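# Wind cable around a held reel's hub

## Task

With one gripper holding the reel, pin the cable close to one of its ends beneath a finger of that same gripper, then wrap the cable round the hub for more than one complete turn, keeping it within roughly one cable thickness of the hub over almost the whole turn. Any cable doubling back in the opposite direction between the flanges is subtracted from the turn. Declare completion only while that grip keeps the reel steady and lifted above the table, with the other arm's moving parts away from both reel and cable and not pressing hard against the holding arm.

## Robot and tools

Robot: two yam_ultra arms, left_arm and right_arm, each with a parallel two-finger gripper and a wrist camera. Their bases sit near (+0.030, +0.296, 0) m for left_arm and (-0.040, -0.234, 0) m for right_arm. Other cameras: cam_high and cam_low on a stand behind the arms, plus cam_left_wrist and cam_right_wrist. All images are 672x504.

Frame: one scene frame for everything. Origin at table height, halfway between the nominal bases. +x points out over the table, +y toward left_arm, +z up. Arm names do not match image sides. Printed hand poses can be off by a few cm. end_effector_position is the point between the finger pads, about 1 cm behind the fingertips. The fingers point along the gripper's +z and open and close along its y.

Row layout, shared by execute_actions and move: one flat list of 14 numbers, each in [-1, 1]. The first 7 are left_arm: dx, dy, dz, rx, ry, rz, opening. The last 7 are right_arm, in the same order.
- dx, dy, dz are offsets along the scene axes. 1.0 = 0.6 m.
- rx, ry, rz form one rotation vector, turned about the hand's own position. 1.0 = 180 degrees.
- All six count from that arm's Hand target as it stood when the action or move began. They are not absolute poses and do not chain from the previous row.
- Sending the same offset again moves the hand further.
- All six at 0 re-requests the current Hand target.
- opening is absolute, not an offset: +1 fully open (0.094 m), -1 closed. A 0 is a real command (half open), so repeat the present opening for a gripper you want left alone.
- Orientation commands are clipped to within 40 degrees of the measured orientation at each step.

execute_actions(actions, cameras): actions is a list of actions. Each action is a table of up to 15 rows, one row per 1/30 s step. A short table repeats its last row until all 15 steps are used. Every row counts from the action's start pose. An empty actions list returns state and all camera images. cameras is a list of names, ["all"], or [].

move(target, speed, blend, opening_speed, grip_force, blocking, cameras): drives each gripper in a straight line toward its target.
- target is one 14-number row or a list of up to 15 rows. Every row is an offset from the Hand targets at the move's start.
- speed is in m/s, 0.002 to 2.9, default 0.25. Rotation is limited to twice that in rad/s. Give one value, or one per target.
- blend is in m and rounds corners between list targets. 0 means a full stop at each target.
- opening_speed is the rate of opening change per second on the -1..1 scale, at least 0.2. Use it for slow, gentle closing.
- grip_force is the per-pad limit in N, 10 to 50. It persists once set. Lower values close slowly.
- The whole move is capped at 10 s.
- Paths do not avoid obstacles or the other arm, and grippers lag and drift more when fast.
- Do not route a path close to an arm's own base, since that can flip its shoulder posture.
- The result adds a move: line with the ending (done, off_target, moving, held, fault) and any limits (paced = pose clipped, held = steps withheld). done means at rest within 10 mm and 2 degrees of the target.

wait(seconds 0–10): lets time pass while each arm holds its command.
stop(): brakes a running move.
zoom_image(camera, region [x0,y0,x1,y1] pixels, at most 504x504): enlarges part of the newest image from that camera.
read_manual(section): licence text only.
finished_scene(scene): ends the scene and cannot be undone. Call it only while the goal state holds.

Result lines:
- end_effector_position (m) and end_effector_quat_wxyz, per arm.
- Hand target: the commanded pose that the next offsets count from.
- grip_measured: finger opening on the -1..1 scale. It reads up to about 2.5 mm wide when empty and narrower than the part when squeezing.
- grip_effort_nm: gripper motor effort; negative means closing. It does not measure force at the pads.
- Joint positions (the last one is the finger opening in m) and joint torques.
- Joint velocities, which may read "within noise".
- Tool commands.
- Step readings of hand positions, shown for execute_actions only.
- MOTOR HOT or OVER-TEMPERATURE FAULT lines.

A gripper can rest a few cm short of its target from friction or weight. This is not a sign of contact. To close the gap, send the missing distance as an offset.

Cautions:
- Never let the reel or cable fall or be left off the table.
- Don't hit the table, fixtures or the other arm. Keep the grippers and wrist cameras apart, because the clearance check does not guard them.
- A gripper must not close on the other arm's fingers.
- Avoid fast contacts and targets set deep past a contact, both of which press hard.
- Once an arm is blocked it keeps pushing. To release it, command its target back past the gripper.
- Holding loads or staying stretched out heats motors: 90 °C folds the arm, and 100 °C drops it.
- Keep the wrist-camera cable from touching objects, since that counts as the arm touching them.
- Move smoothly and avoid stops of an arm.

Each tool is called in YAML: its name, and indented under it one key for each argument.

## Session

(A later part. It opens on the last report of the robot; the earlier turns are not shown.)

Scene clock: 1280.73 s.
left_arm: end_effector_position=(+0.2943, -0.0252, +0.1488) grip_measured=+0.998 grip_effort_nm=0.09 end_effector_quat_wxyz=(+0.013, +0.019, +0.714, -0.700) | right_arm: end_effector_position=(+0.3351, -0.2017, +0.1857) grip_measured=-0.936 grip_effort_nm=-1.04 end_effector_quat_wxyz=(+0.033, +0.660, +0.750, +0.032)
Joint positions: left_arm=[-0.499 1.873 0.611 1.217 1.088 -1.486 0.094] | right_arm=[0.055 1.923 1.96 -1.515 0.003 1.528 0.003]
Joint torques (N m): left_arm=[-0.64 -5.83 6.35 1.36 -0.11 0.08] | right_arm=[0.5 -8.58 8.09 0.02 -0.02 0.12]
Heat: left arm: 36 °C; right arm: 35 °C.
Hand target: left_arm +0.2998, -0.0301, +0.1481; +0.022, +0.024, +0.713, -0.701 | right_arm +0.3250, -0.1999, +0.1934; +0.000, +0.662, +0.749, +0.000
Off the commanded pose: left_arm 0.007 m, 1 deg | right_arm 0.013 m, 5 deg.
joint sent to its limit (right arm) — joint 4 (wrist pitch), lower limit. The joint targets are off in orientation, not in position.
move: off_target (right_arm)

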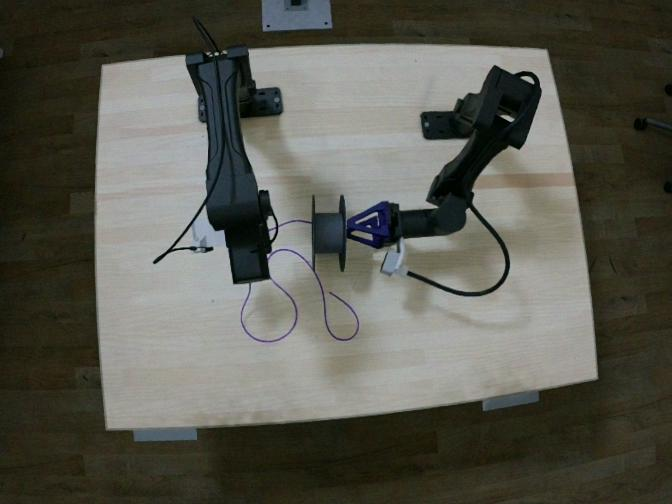

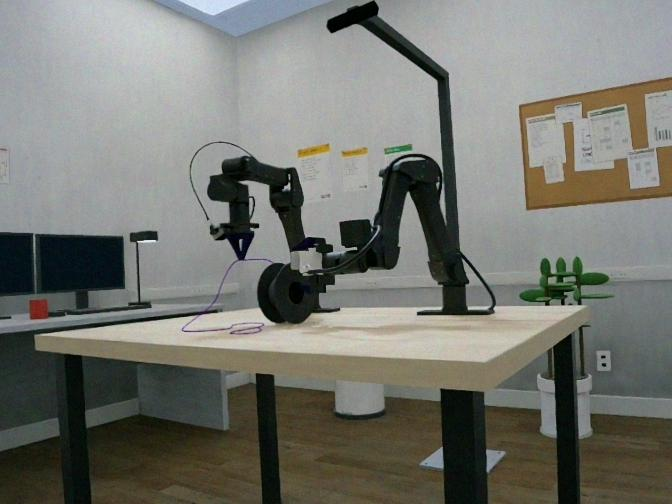

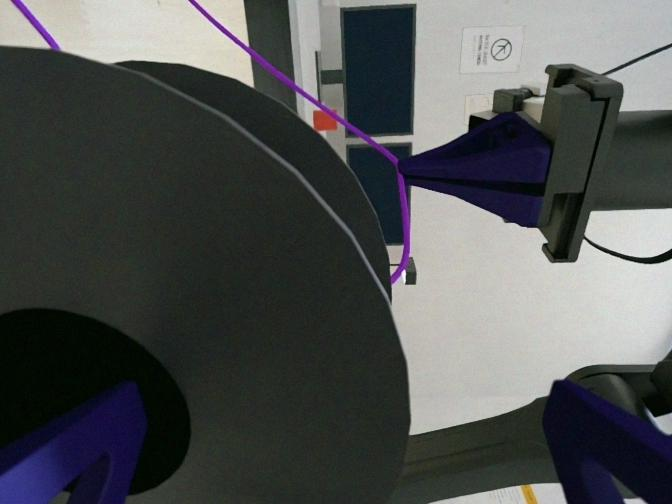

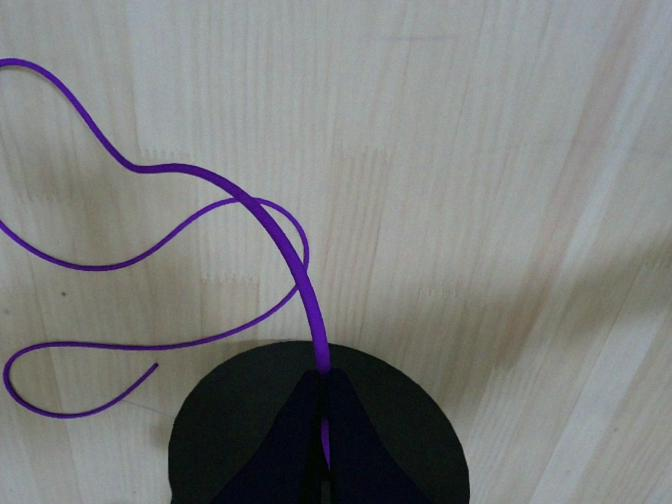

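move:
  target:
    - [0,0,0,0,0,0,1,0,0,0.06,0,0,0,-1]
    - [0,0.125,0,0,0,0,1,0.023,0.208,0.06,0,0,0,-1]
  blend: 0.01
  speed: 0.12
  cameras: ["all"]

Scene clock: 1329.40 s.
left_arm: end_effector_position=(+0.3044, +0.0430, +0.1379) grip_measured=+0.998 grip_effort_nm=0.10 end_effector_quat_wxyz=(+0.006, +0.002, +0.717, -0.698) | right_arm: end_effector_position=(+0.3475, -0.0714, +0.2306) grip_measured=-0.936 grip_effort_nm=-1.04 end_effector_quat_wxyz=(+0.061, +0.652, +0.746, +0.123)
Joint positions: left_arm=[-0.271 1.853 0.535 1.217 1.301 -1.462 0.094] | right_arm=[0.366 1.984 2.201 -1.513 0.002 1.833 0.003]
Joint torques (N m): left_arm=[0.29 -10.13 2.96 1.3 0.13 0.14] | right_arm=[-0.03 -7.68 8.03 0.37 -0.01 0.1]
Heat: left arm: 36 °C; right arm: 35 °C.
Hand target: left_arm +0.2999, +0.0450, +0.1480; +0.022, +0.023, +0.713, -0.701 | right_arm +0.3388, -0.0752, +0.2294; +0.000, +0.662, +0.749, +0.000
Off the commanded pose: left_arm 0.011 m, 3 deg | right_arm 0.009 m, 16 deg.
joint sent to its limit (right arm) — joint 4 (wrist pitch), lower limit. The joint targets are off in orientation, not in position.
move: off_target (left_arm, right_arm)

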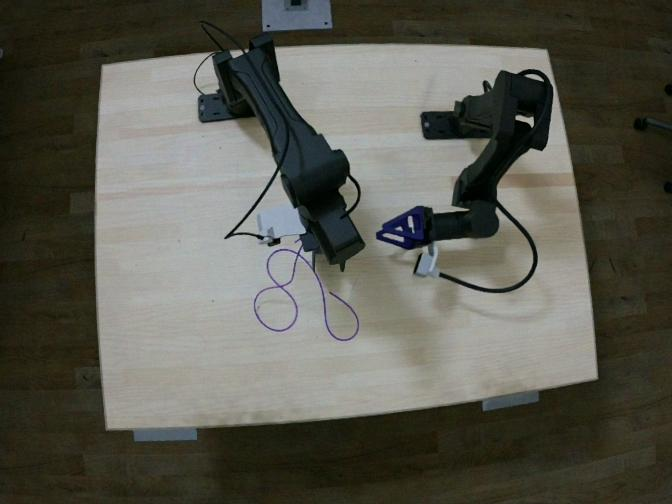

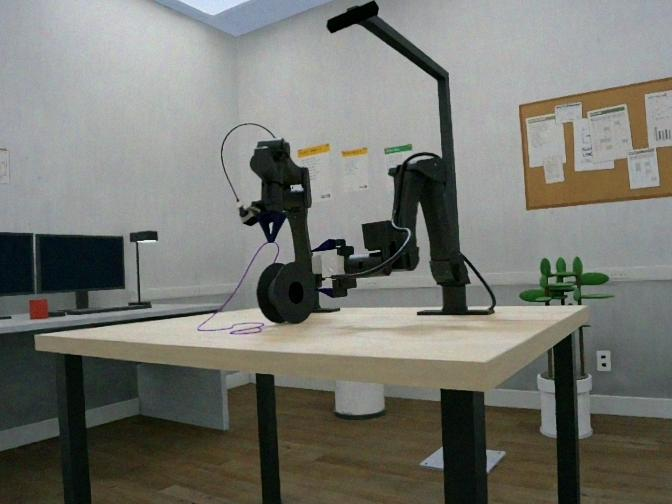

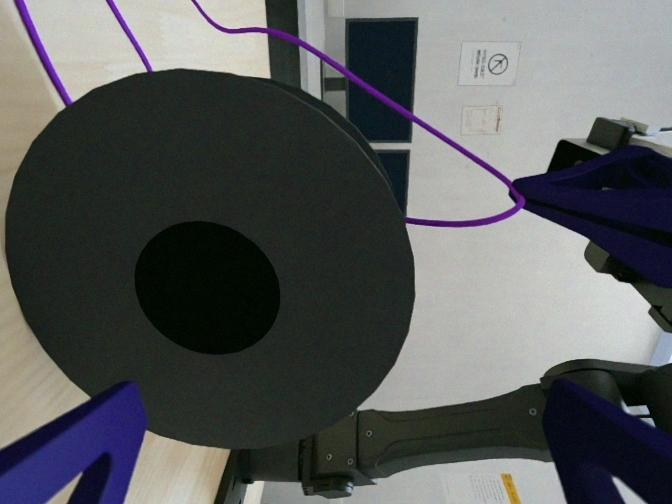

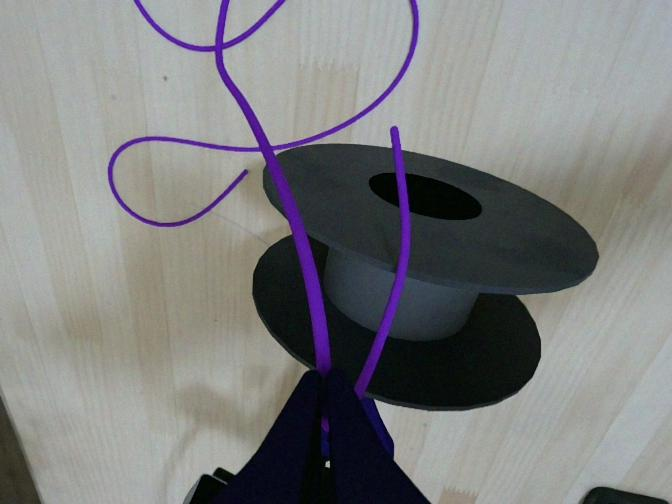

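zoom_image:
  camera: "cam_right_wrist"
  region: [180, 80, 620, 500]

zoom_image:
  camera: "cam_low"
  region: [190, 210, 360, 340]

Scaled by 1.145.

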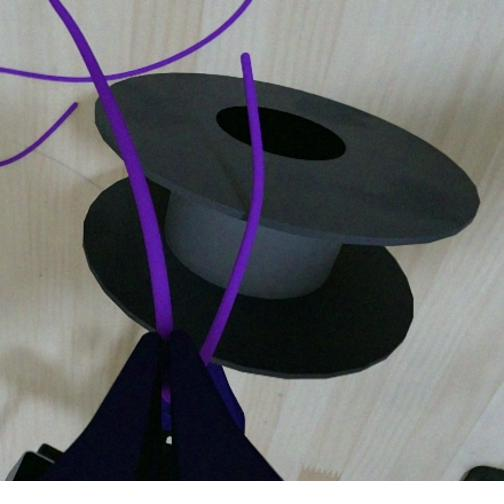

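Scaled by 2.965.

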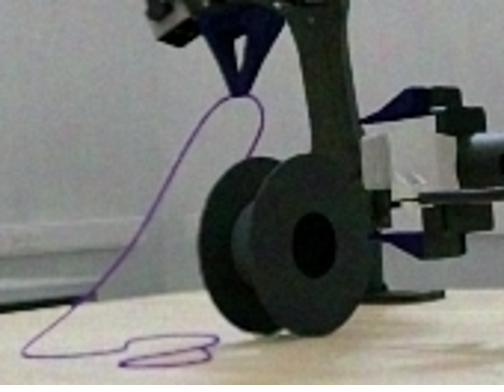

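move:
  target: [0,0,0,0,0,0,1,-0.023,-0.1417,-0.0167,0.222,0,0,-1]
  speed: 0.15
  cameras: ["all"]

Scene clock: 1409.10 s.
left_arm: end_effector_position=(+0.3042, +0.0430, +0.1379) grip_measured=+0.998 grip_effort_nm=0.10 end_effector_quat_wxyz=(+0.006, +0.002, +0.717, -0.698) | right_arm: end_effector_position=(+0.3428, -0.1631, +0.2131) grip_measured=-0.936 grip_effort_nm=-1.04 end_effector_quat_wxyz=(-0.177, +0.629, +0.701, +0.286)
Joint positions: left_arm=[-0.271 1.853 0.535 1.217 1.302 -1.462 0.094] | right_arm=[-0.147 1.945 1.939 -1.515 -0.686 1.363 0.003]
Joint torques (N m): left_arm=[0.29 -10.14 2.96 1.29 0.14 0.14] | right_arm=[-0.24 -10.81 4.46 -0.08 -0.43 -0.06]
Heat: left arm: 35 °C; right arm: 33 °C.
Hand target: left_arm +0.2998, +0.0450, +0.1480; +0.022, +0.023, +0.713, -0.701 | right_arm +0.3250, -0.1602, +0.2195; -0.226, +0.622, +0.704, +0.256
Off the commanded pose: left_arm 0.011 m, 3 deg | right_arm 0.019 m, 7 deg.
joint sent to its limit (right arm) — joint 4 (wrist pitch), lower limit. The joint targets are off in orientation, not in position.
move: off_target (left_arm, right_arm)

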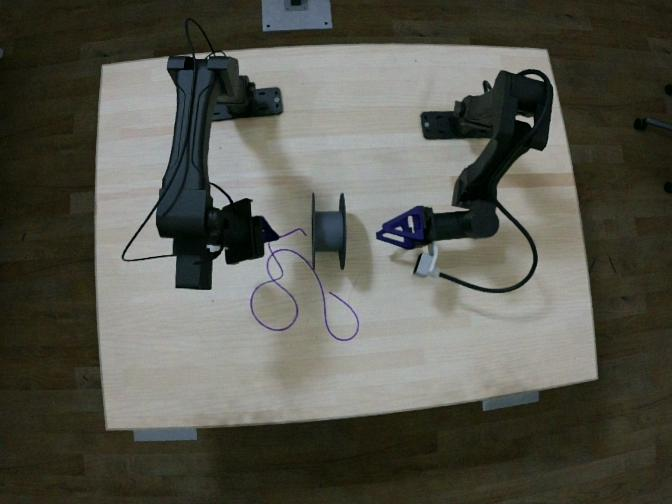

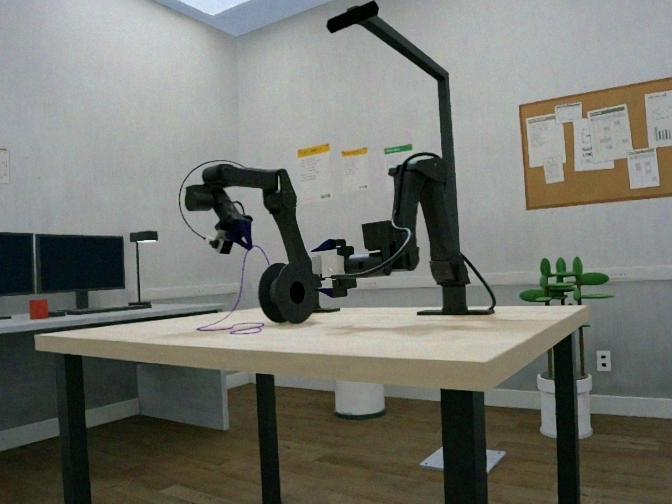

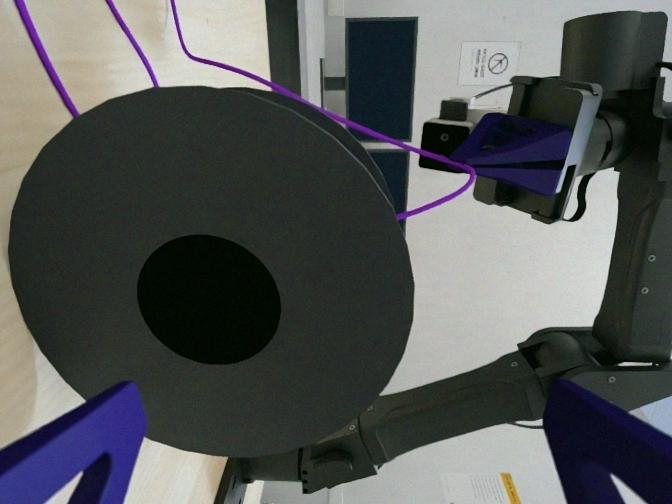

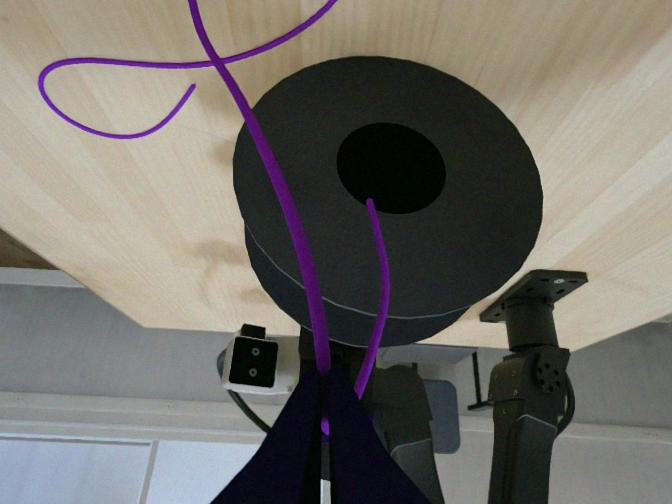

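zoom_image:
  camera: "cam_low"
  region: [190, 210, 340, 340]

zoom_image:
  camera: "cam_high"
  region: [230, 190, 370, 300]

Scaled by 3.360.

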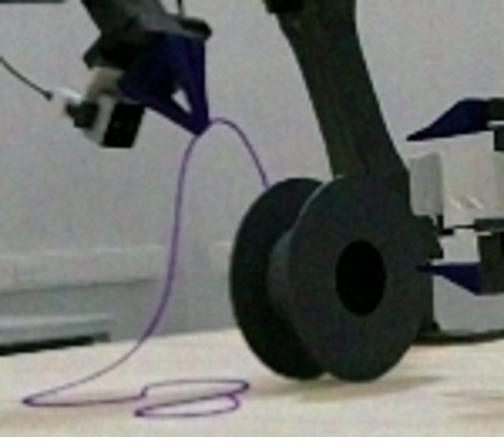

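Scaled by 3.600.

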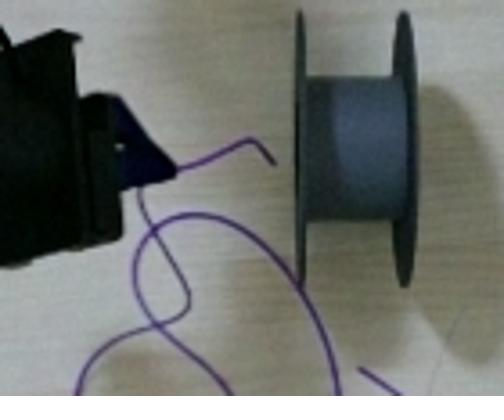

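move:
  target: [0,0,0,0,0,0,1,-0.0167,0.0,0.1258,0.0227,0.0243,-0.0848,-1]
  speed: 0.15
  cameras: ["all"]

Scene clock: 1467.00 s.
left_arm: end_effector_position=(+0.3042, +0.0430, +0.1379) grip_measured=+0.998 grip_effort_nm=0.10 end_effector_quat_wxyz=(+0.006, +0.002, +0.717, -0.698) | right_arm: end_effector_position=(+0.3266, -0.1608, +0.2835) grip_measured=-0.936 grip_effort_nm=-1.04 end_effector_quat_wxyz=(-0.187, +0.716, +0.583, +0.337)
Joint positions: left_arm=[-0.271 1.853 0.535 1.217 1.302 -1.462 0.094] | right_arm=[-0.175 1.783 1.959 -1.515 -0.762 1.723 0.003]
Joint torques (N m): left_arm=[0.29 -10.14 2.97 1.3 0.14 0.14] | right_arm=[-0.75 -8.42 7.71 0.27 -0.46 0.11]
Heat: left arm: 35 °C; right arm: 38 °C.
Hand target: left_arm +0.2998, +0.0450, +0.1480; +0.022, +0.023, +0.713, -0.701 | right_arm +0.3150, -0.1602, +0.2950; -0.239, +0.711, +0.597, +0.285
Off the commanded pose: left_arm 0.011 m, 3 deg | right_arm 0.016 m, 9 deg.
joint sent to its limit (right arm) — joint 4 (wrist pitch), lower limit. The joint targets are off in orientation, not in position.
move: off_target (left_arm, right_arm)

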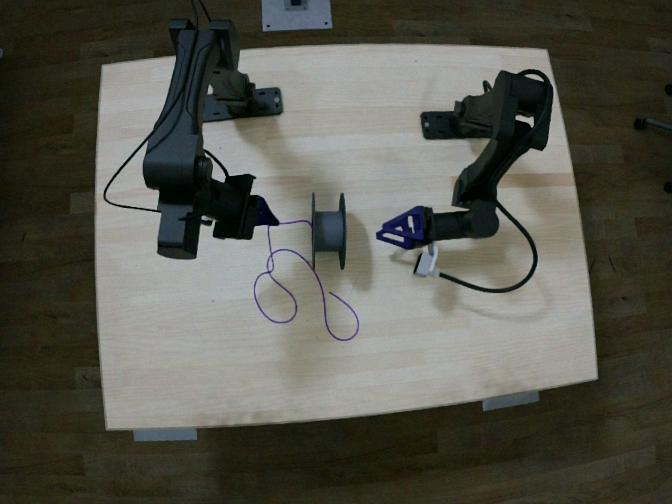

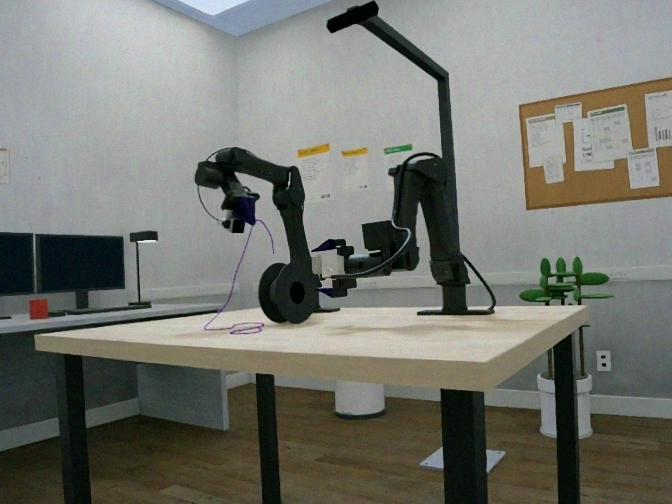

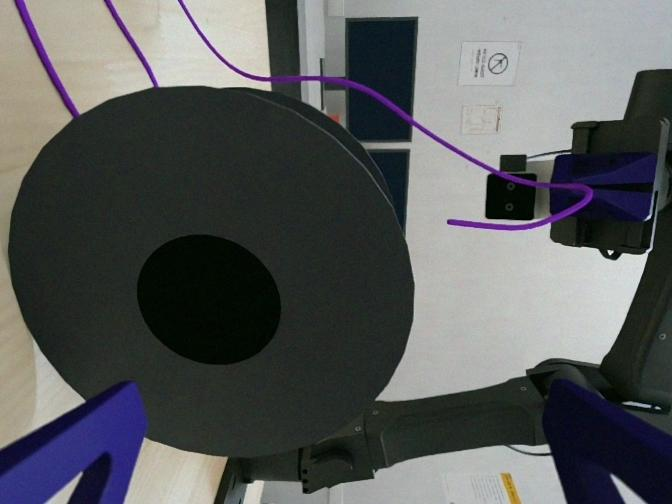

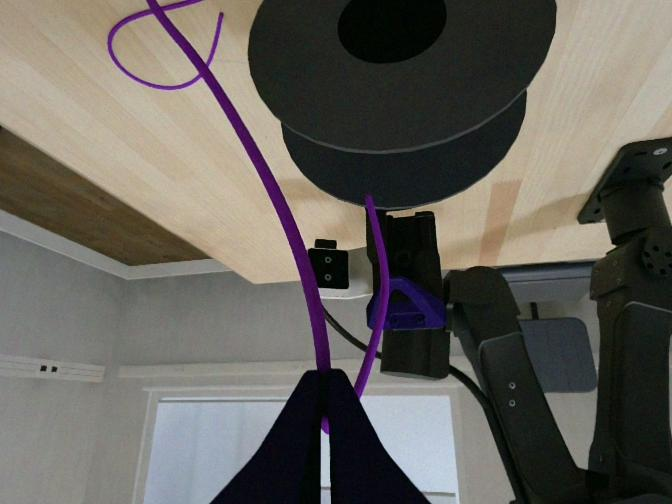

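move:
  target: [0,0,0,0,0,0,1,-0.008,0.19,0.005,0,0,0,-1]
  speed: 0.12
  cameras: ["all"]

Scene clock: 1481.73 s.
left_arm: end_effector_position=(+0.3042, +0.0430, +0.1379) grip_measured=+0.998 grip_effort_nm=0.10 end_effector_quat_wxyz=(+0.006, +0.002, +0.717, -0.698) | right_arm: end_effector_position=(+0.3086, -0.0467, +0.2954) grip_measured=-0.936 grip_effort_nm=-1.04 end_effector_quat_wxyz=(-0.238, +0.709, +0.600, +0.286)
Joint positions: left_arm=[-0.271 1.853 0.535 1.217 1.302 -1.462 0.094] | right_arm=[0.162 1.834 2.084 -1.493 -0.701 2.05 0.003]
Joint torques (N m): left_arm=[0.29 -10.13 2.97 1.29 0.14 0.14] | right_arm=[0.14 -6.53 7.94 0.93 -0.28 0.11]
Heat: left arm: 35 °C; right arm: 36 °C.
Hand target: left_arm +0.2998, +0.0450, +0.1480; +0.022, +0.023, +0.713, -0.701 | right_arm +0.3102, -0.0461, +0.2980; -0.239, +0.711, +0.597, +0.285
Off the commanded pose: left_arm 0.011 m, 3 deg | right_arm 0.003 m, 0 deg.
move: off_target (left_arm)

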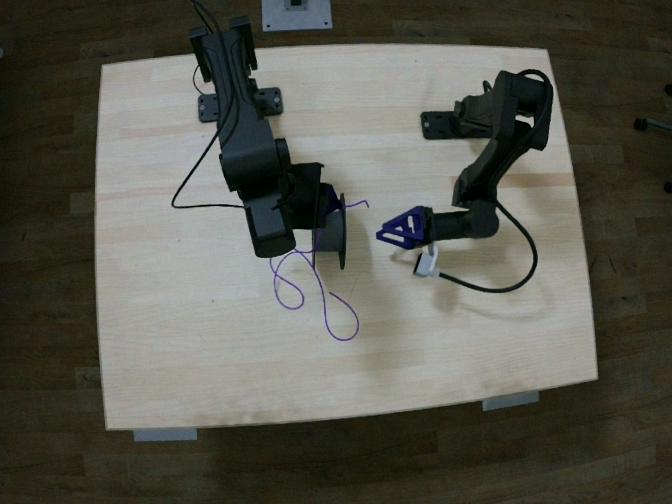

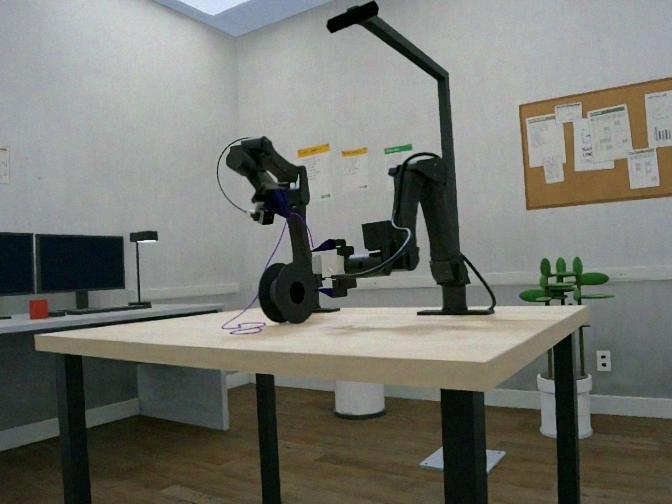

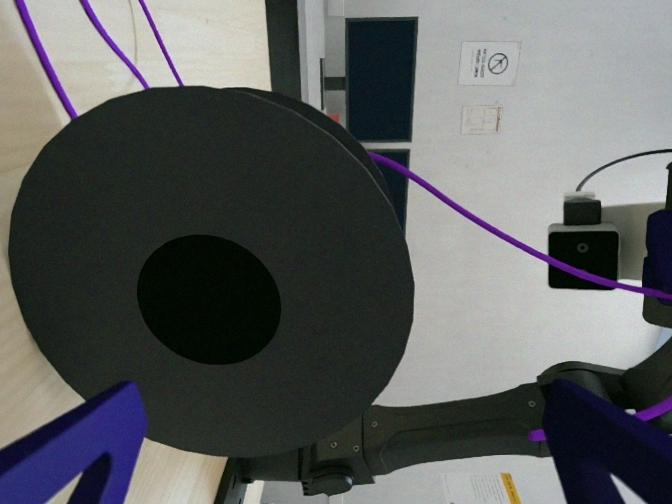

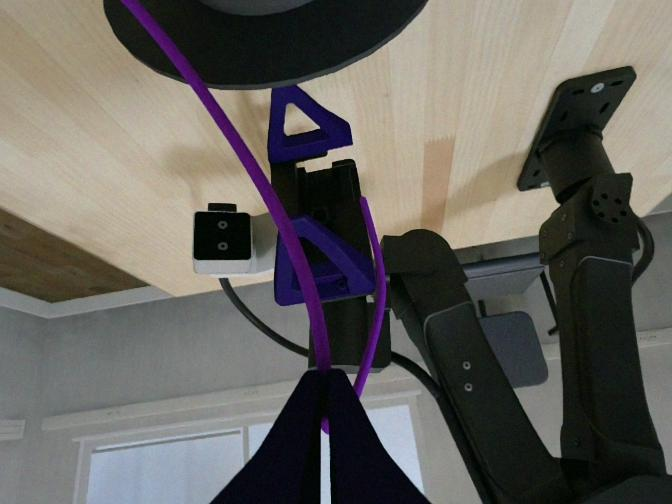

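move:
  target: [0,0,0,0,0,0,1,0.045,0.0,-0.14,0,0,0,-1]
  speed: 0.12
  cameras: ["all"]

Scene clock: 1493.40 s.
left_arm: end_effector_position=(+0.3042, +0.0430, +0.1379) grip_measured=+0.998 grip_effort_nm=0.10 end_effector_quat_wxyz=(+0.006, +0.002, +0.717, -0.698) | right_arm: end_effector_position=(+0.3395, -0.0434, +0.2227) grip_measured=-0.936 grip_effort_nm=-1.04 end_effector_quat_wxyz=(-0.231, +0.706, +0.601, +0.296)
Joint positions: left_arm=[-0.271 1.853 0.535 1.217 1.302 -1.462 0.094] | right_arm=[0.156 1.834 1.772 -1.158 -0.7 2.046 0.003]
Joint torques (N m): left_arm=[0.31 -10.14 2.97 1.29 0.14 0.14] | right_arm=[-0.66 -7.49 5.03 1.01 -0.33 -0.03]
Heat: left arm: 35 °C; right arm: 35 °C.
Hand target: left_arm +0.2998, +0.0450, +0.1480; +0.022, +0.023, +0.713, -0.701 | right_arm +0.3372, -0.0462, +0.2139; -0.239, +0.711, +0.597, +0.285
Off the commanded pose: left_arm 0.011 m, 3 deg | right_arm 0.009 m, 2 deg.
move: off_target (left_arm)

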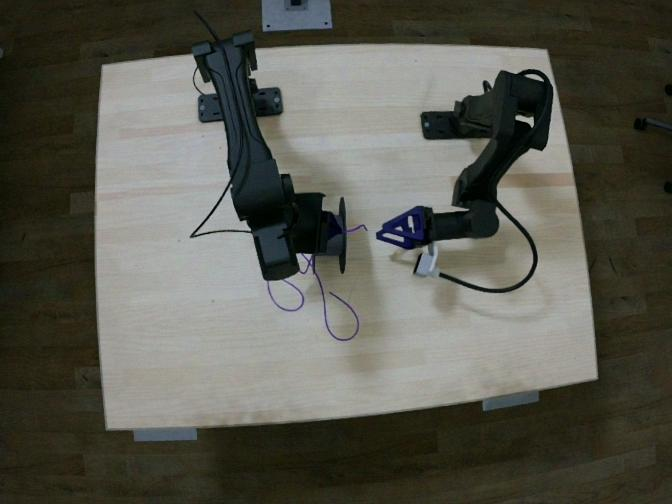

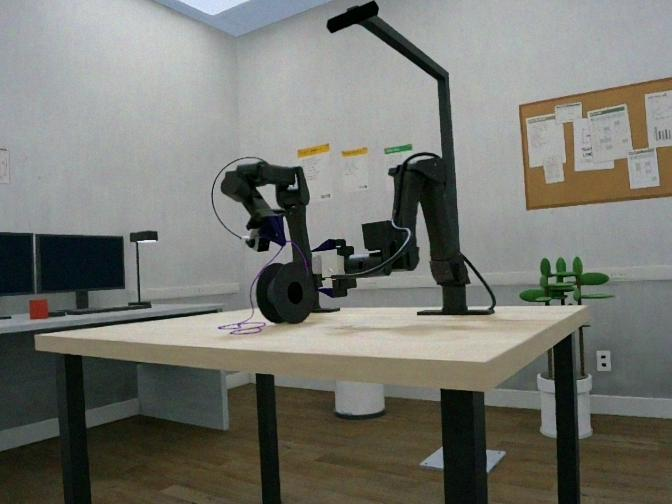

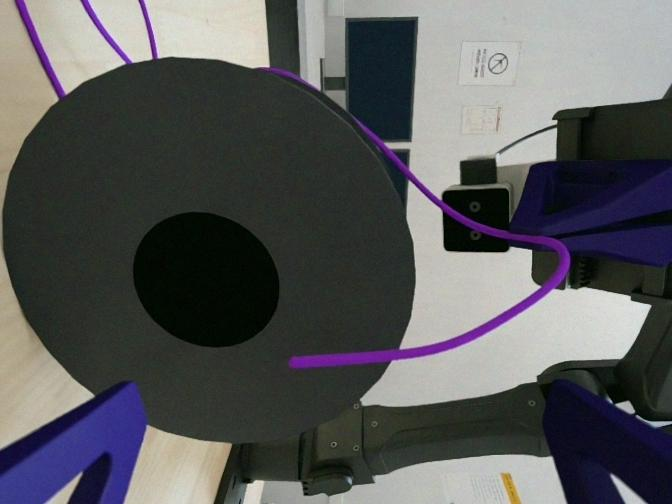

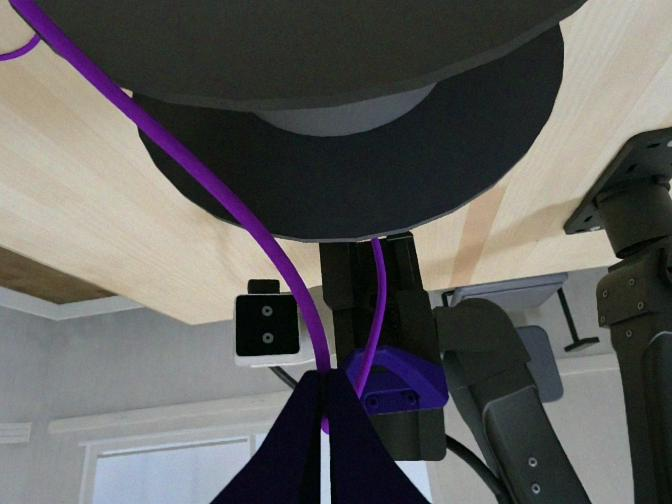

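move:
  target: [0,0,0,0,0,0,1,-0.0283,-0.0917,-0.078,0,0,0,-1]
  speed: 0.08
  cameras: ["all"]

Scene clock: 1514.03 s.
left_arm: end_effector_position=(+0.3042, +0.0430, +0.1379) grip_measured=+0.998 grip_effort_nm=0.09 end_effector_quat_wxyz=(+0.006, +0.002, +0.717, -0.698) | right_arm: end_effector_position=(+0.3267, -0.1003, +0.1659) grip_measured=-0.936 grip_effort_nm=-1.04 end_effector_quat_wxyz=(-0.235, +0.712, +0.597, +0.285)
Joint positions: left_arm=[-0.271 1.853 0.535 1.217 1.302 -1.462 0.094] | right_arm=[0.002 1.796 1.516 -1.093 -0.736 1.853 0.003]
Joint torques (N m): left_arm=[0.29 -10.13 2.97 1.29 0.14 0.14] | right_arm=[-0.46 -9.24 4.75 0.74 -0.35 -0.05]
Heat: left arm: 35 °C; right arm: 34 °C.
Hand target: left_arm +0.2998, +0.0450, +0.1480; +0.022, +0.023, +0.713, -0.701 | right_arm +0.3202, -0.1012, +0.1671; -0.239, +0.711, +0.597, +0.284
Off the commanded pose: left_arm 0.011 m, 3 deg | right_arm 0.007 m, 0 deg.
move: off_target (left_arm)

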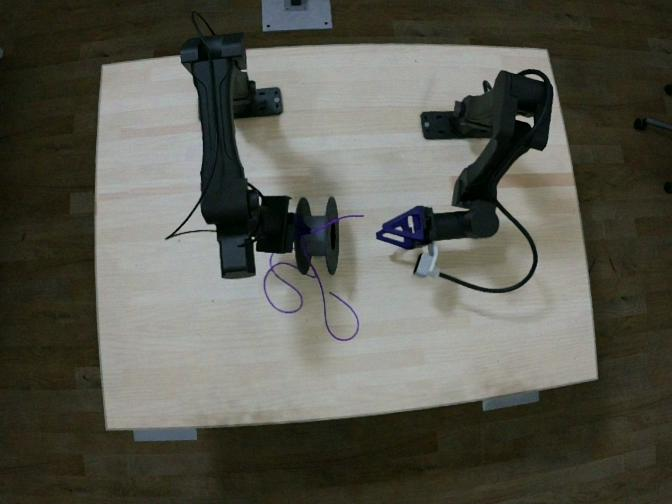

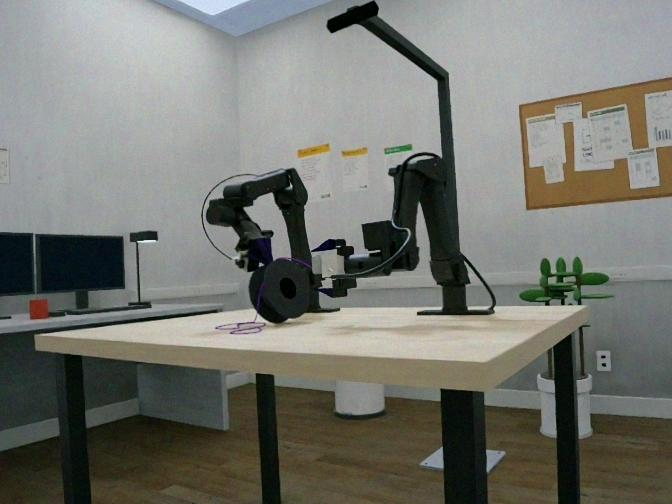

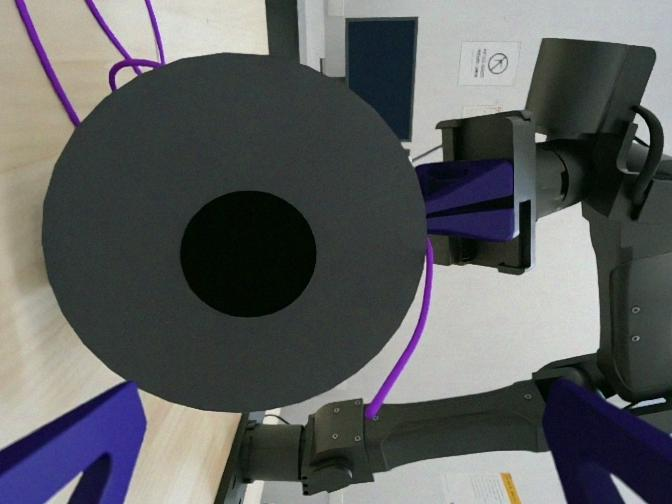

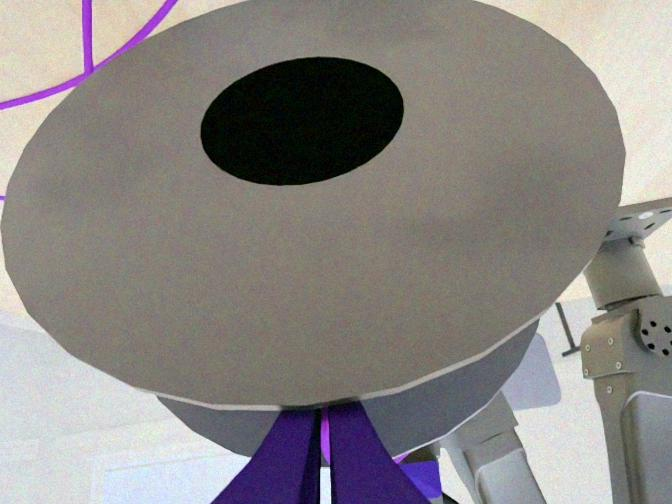

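zoom_image:
  camera: "cam_high"
  region: [250, 180, 390, 290]

zoom_image:
  camera: "cam_low"
  region: [200, 220, 360, 340]

Scaled by 3.600.

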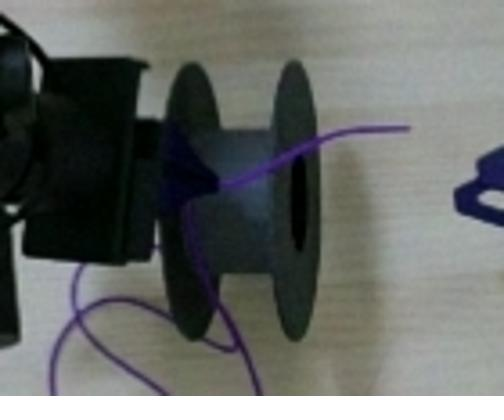

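Scaled by 3.150.

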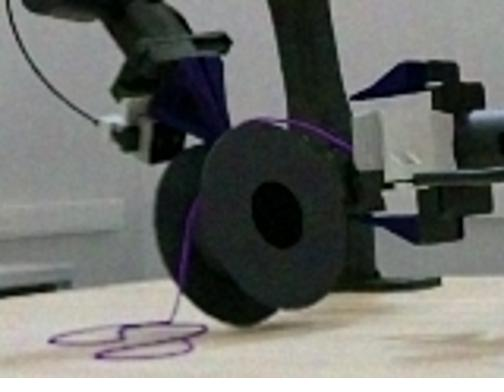

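move:
  target:
    - [0,0,0,0,0,0,1,0,0.04,0.0,0,0,0,-1]
    - [0,0,0,0,0,0,1,0,0.04,0.08,0,0,0,-1]
  speed: 0.05
  cameras: ["all"]

Scene clock: 1535.47 s.
left_arm: end_effector_position=(+0.3042, +0.0430, +0.1379) grip_measured=+0.998 grip_effort_nm=0.09 end_effector_quat_wxyz=(+0.006, +0.002, +0.717, -0.698) | right_arm: end_effector_position=(+0.3253, -0.0775, +0.2043) grip_measured=-0.936 grip_effort_nm=-1.04 end_effector_quat_wxyz=(-0.238, +0.709, +0.598, +0.287)
Joint positions: left_arm=[-0.271 1.853 0.535 1.217 1.302 -1.462 0.094] | right_arm=[0.065 1.787 1.65 -1.182 -0.73 1.933 0.003]
Joint torques (N m): left_arm=[0.29 -10.13 2.96 1.29 0.13 0.14] | right_arm=[0.36 -8.66 8.59 0.48 -0.3 0.11]
Heat: left arm: 35 °C; right arm: 33 °C.
Hand target: left_arm +0.2998, +0.0450, +0.1480; +0.022, +0.023, +0.713, -0.701 | right_arm +0.3202, -0.0772, +0.2151; -0.239, +0.711, +0.597, +0.284
Off the commanded pose: left_arm 0.011 m, 3 deg | right_arm 0.012 m, 0 deg.
move: off_target (left_arm, right_arm)

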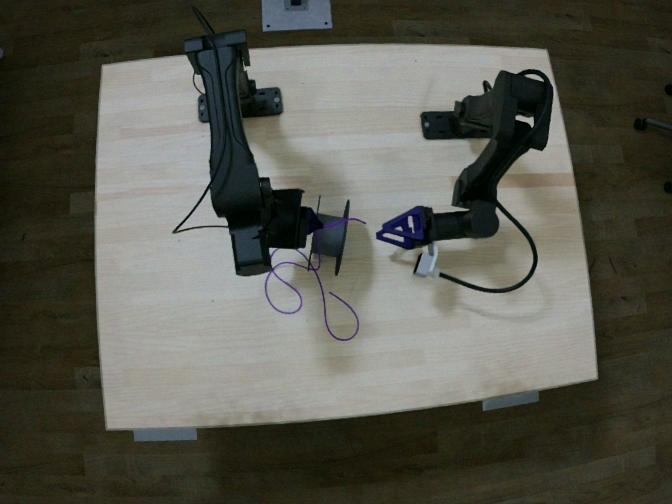

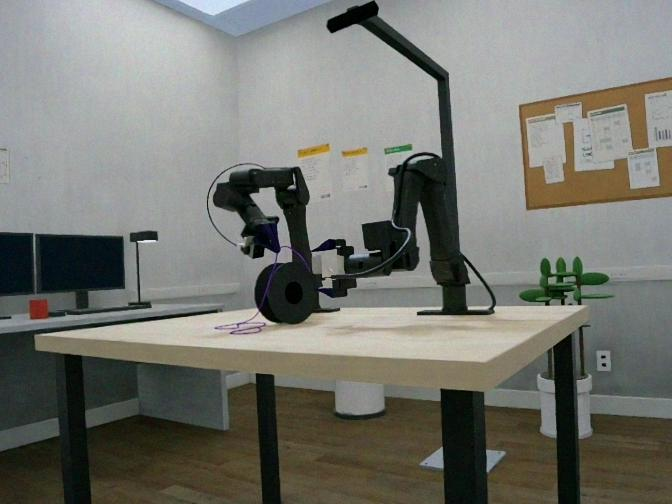

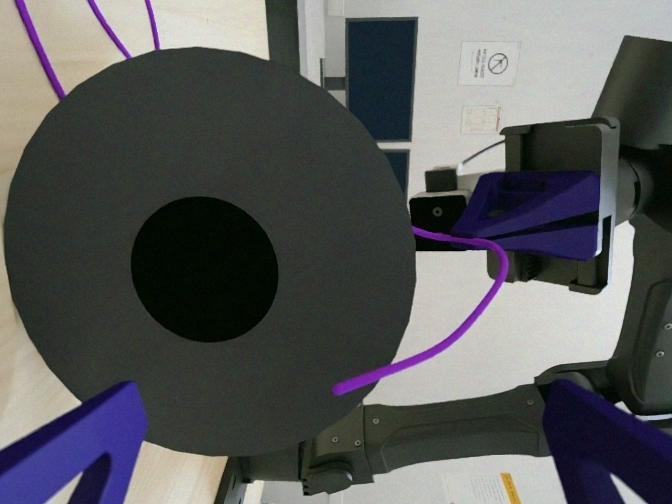

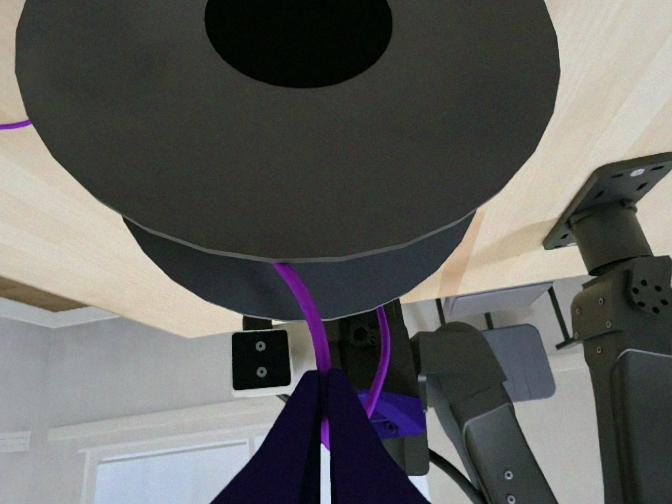

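move:
  target: [0.0253,-0.01,0.02,0,0,-0.072,1,0.025,-0.0083,-0.05,-0.2,0,0,-1]
  speed: 0.08
  cameras: ["all"]

Scene clock: 1590.30 s.
left_arm: end_effector_position=(+0.3096, +0.0381, +0.1618) grip_measured=+0.998 grip_effort_nm=0.10 end_effector_quat_wxyz=(-0.059, +0.096, +0.702, -0.703) | right_arm: end_effector_position=(+0.3399, -0.0807, +0.1857) grip_measured=-0.936 grip_effort_nm=-1.04 end_effector_quat_wxyz=(-0.007, +0.747, +0.656, +0.105)
Joint positions: left_arm=[-0.262 1.884 0.751 0.982 1.536 -1.369 0.094] | right_arm=[0.312 1.957 1.99 -1.413 -0.09 2.05 0.003]
Joint torques (N m): left_arm=[0.58 -6.28 6.74 1.02 0.18 0.12] | right_arm=[0.64 -7.47 8.32 0.35 0.1 0.13]
Heat: left arm: 34 °C; right arm: 37 °C.
Hand target: left_arm +0.3150, +0.0390, +0.1600; -0.058, +0.104, +0.706, -0.699 | right_arm +0.3352, -0.0821, +0.1851; -0.008, +0.750, +0.656, +0.086
Off the commanded pose: left_arm 0.006 m, 1 deg | right_arm 0.005 m, 2 deg.
move: done

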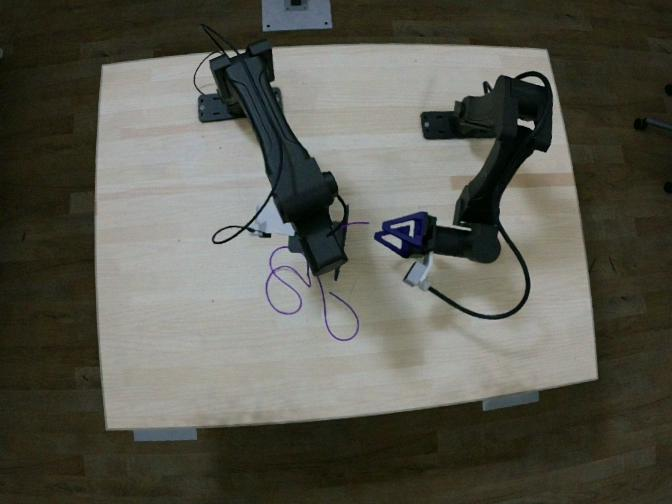

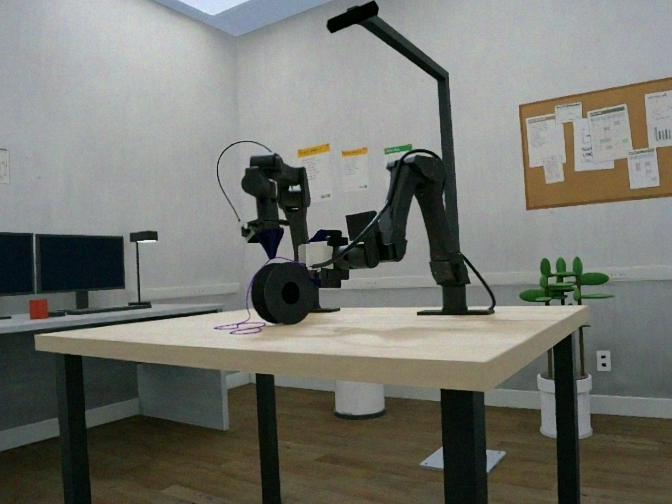

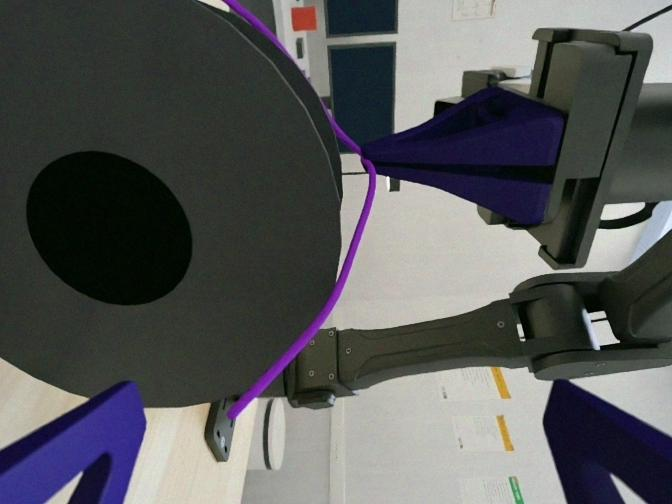

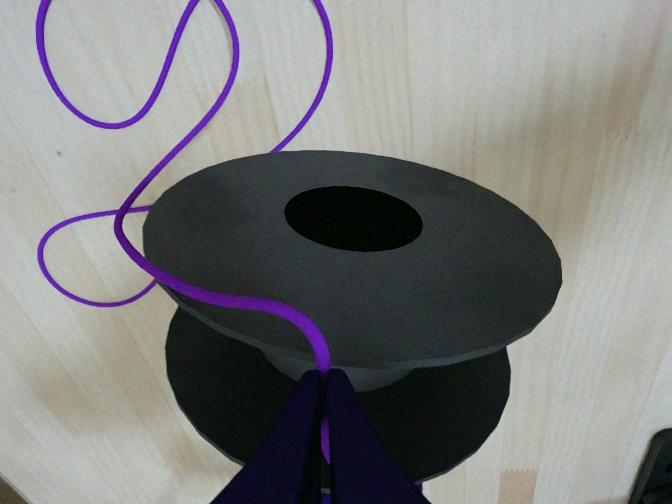

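move:
  target: [0.0355,-0.005,-0.0217,0,0,0,1,0.029,0.0,0.0,0,0,0,-1]
  speed: 0.08
  cameras: ["all"]

Scene clock: 1615.40 s.
left_arm: end_effector_position=(+0.3313, +0.0351, +0.1495) grip_measured=+0.998 grip_effort_nm=0.09 end_effector_quat_wxyz=(-0.059, +0.095, +0.702, -0.703) | right_arm: end_effector_position=(+0.3553, -0.0754, +0.1859) grip_measured=-0.936 grip_effort_nm=-1.03 end_effector_quat_wxyz=(-0.007, +0.747, +0.656, +0.103)
Joint positions: left_arm=[-0.255 1.983 0.836 0.982 1.542 -1.355 0.094] | right_arm=[0.312 2.039 2.11 -1.454 -0.089 2.05 0.003]
Joint torques (N m): left_arm=[0.51 -7.05 6.64 1 0.17 0.17] | right_arm=[-0.79 -8.09 8.23 0.36 0.05 -0.04]
Heat: left arm: 33 °C; right arm: 35 °C.
Hand target: left_arm +0.3363, +0.0360, +0.1469; -0.058, +0.104, +0.706, -0.699 | right_arm +0.3527, -0.0822, +0.1851; -0.008, +0.750, +0.656, +0.086
Off the commanded pose: left_arm 0.006 m, 1 deg | right_arm 0.007 m, 2 deg.
move: done

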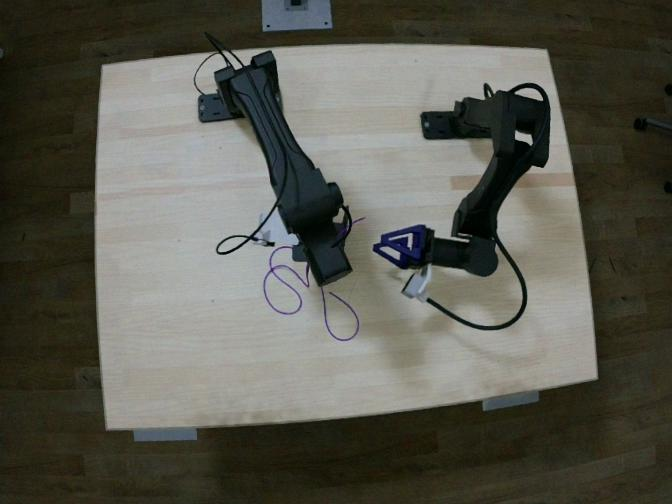

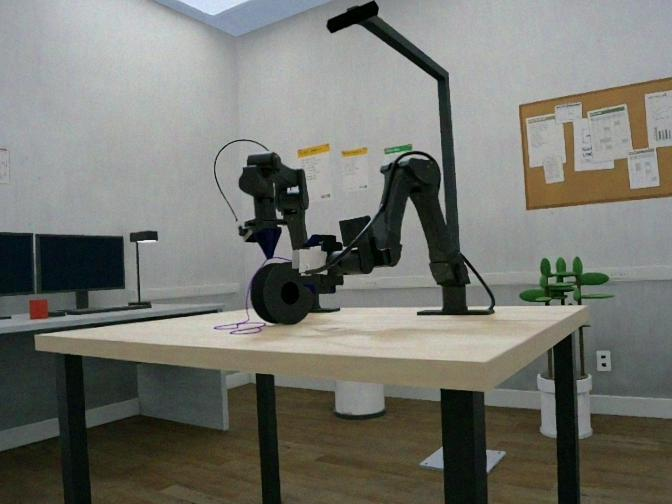

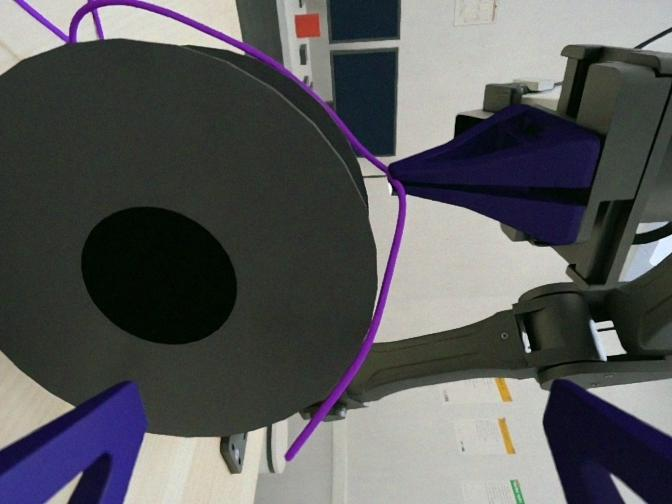

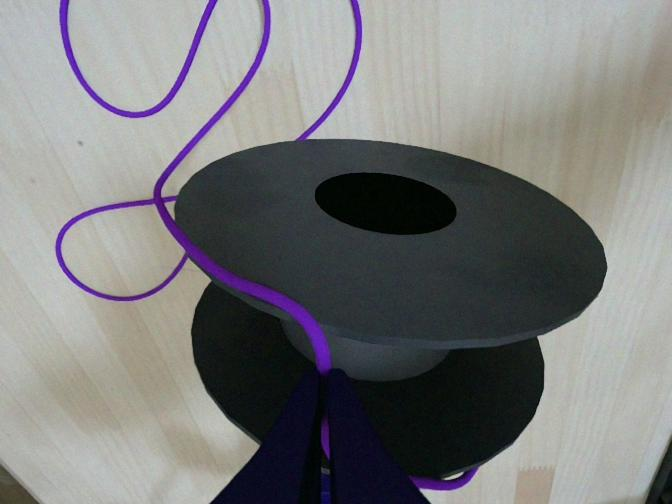

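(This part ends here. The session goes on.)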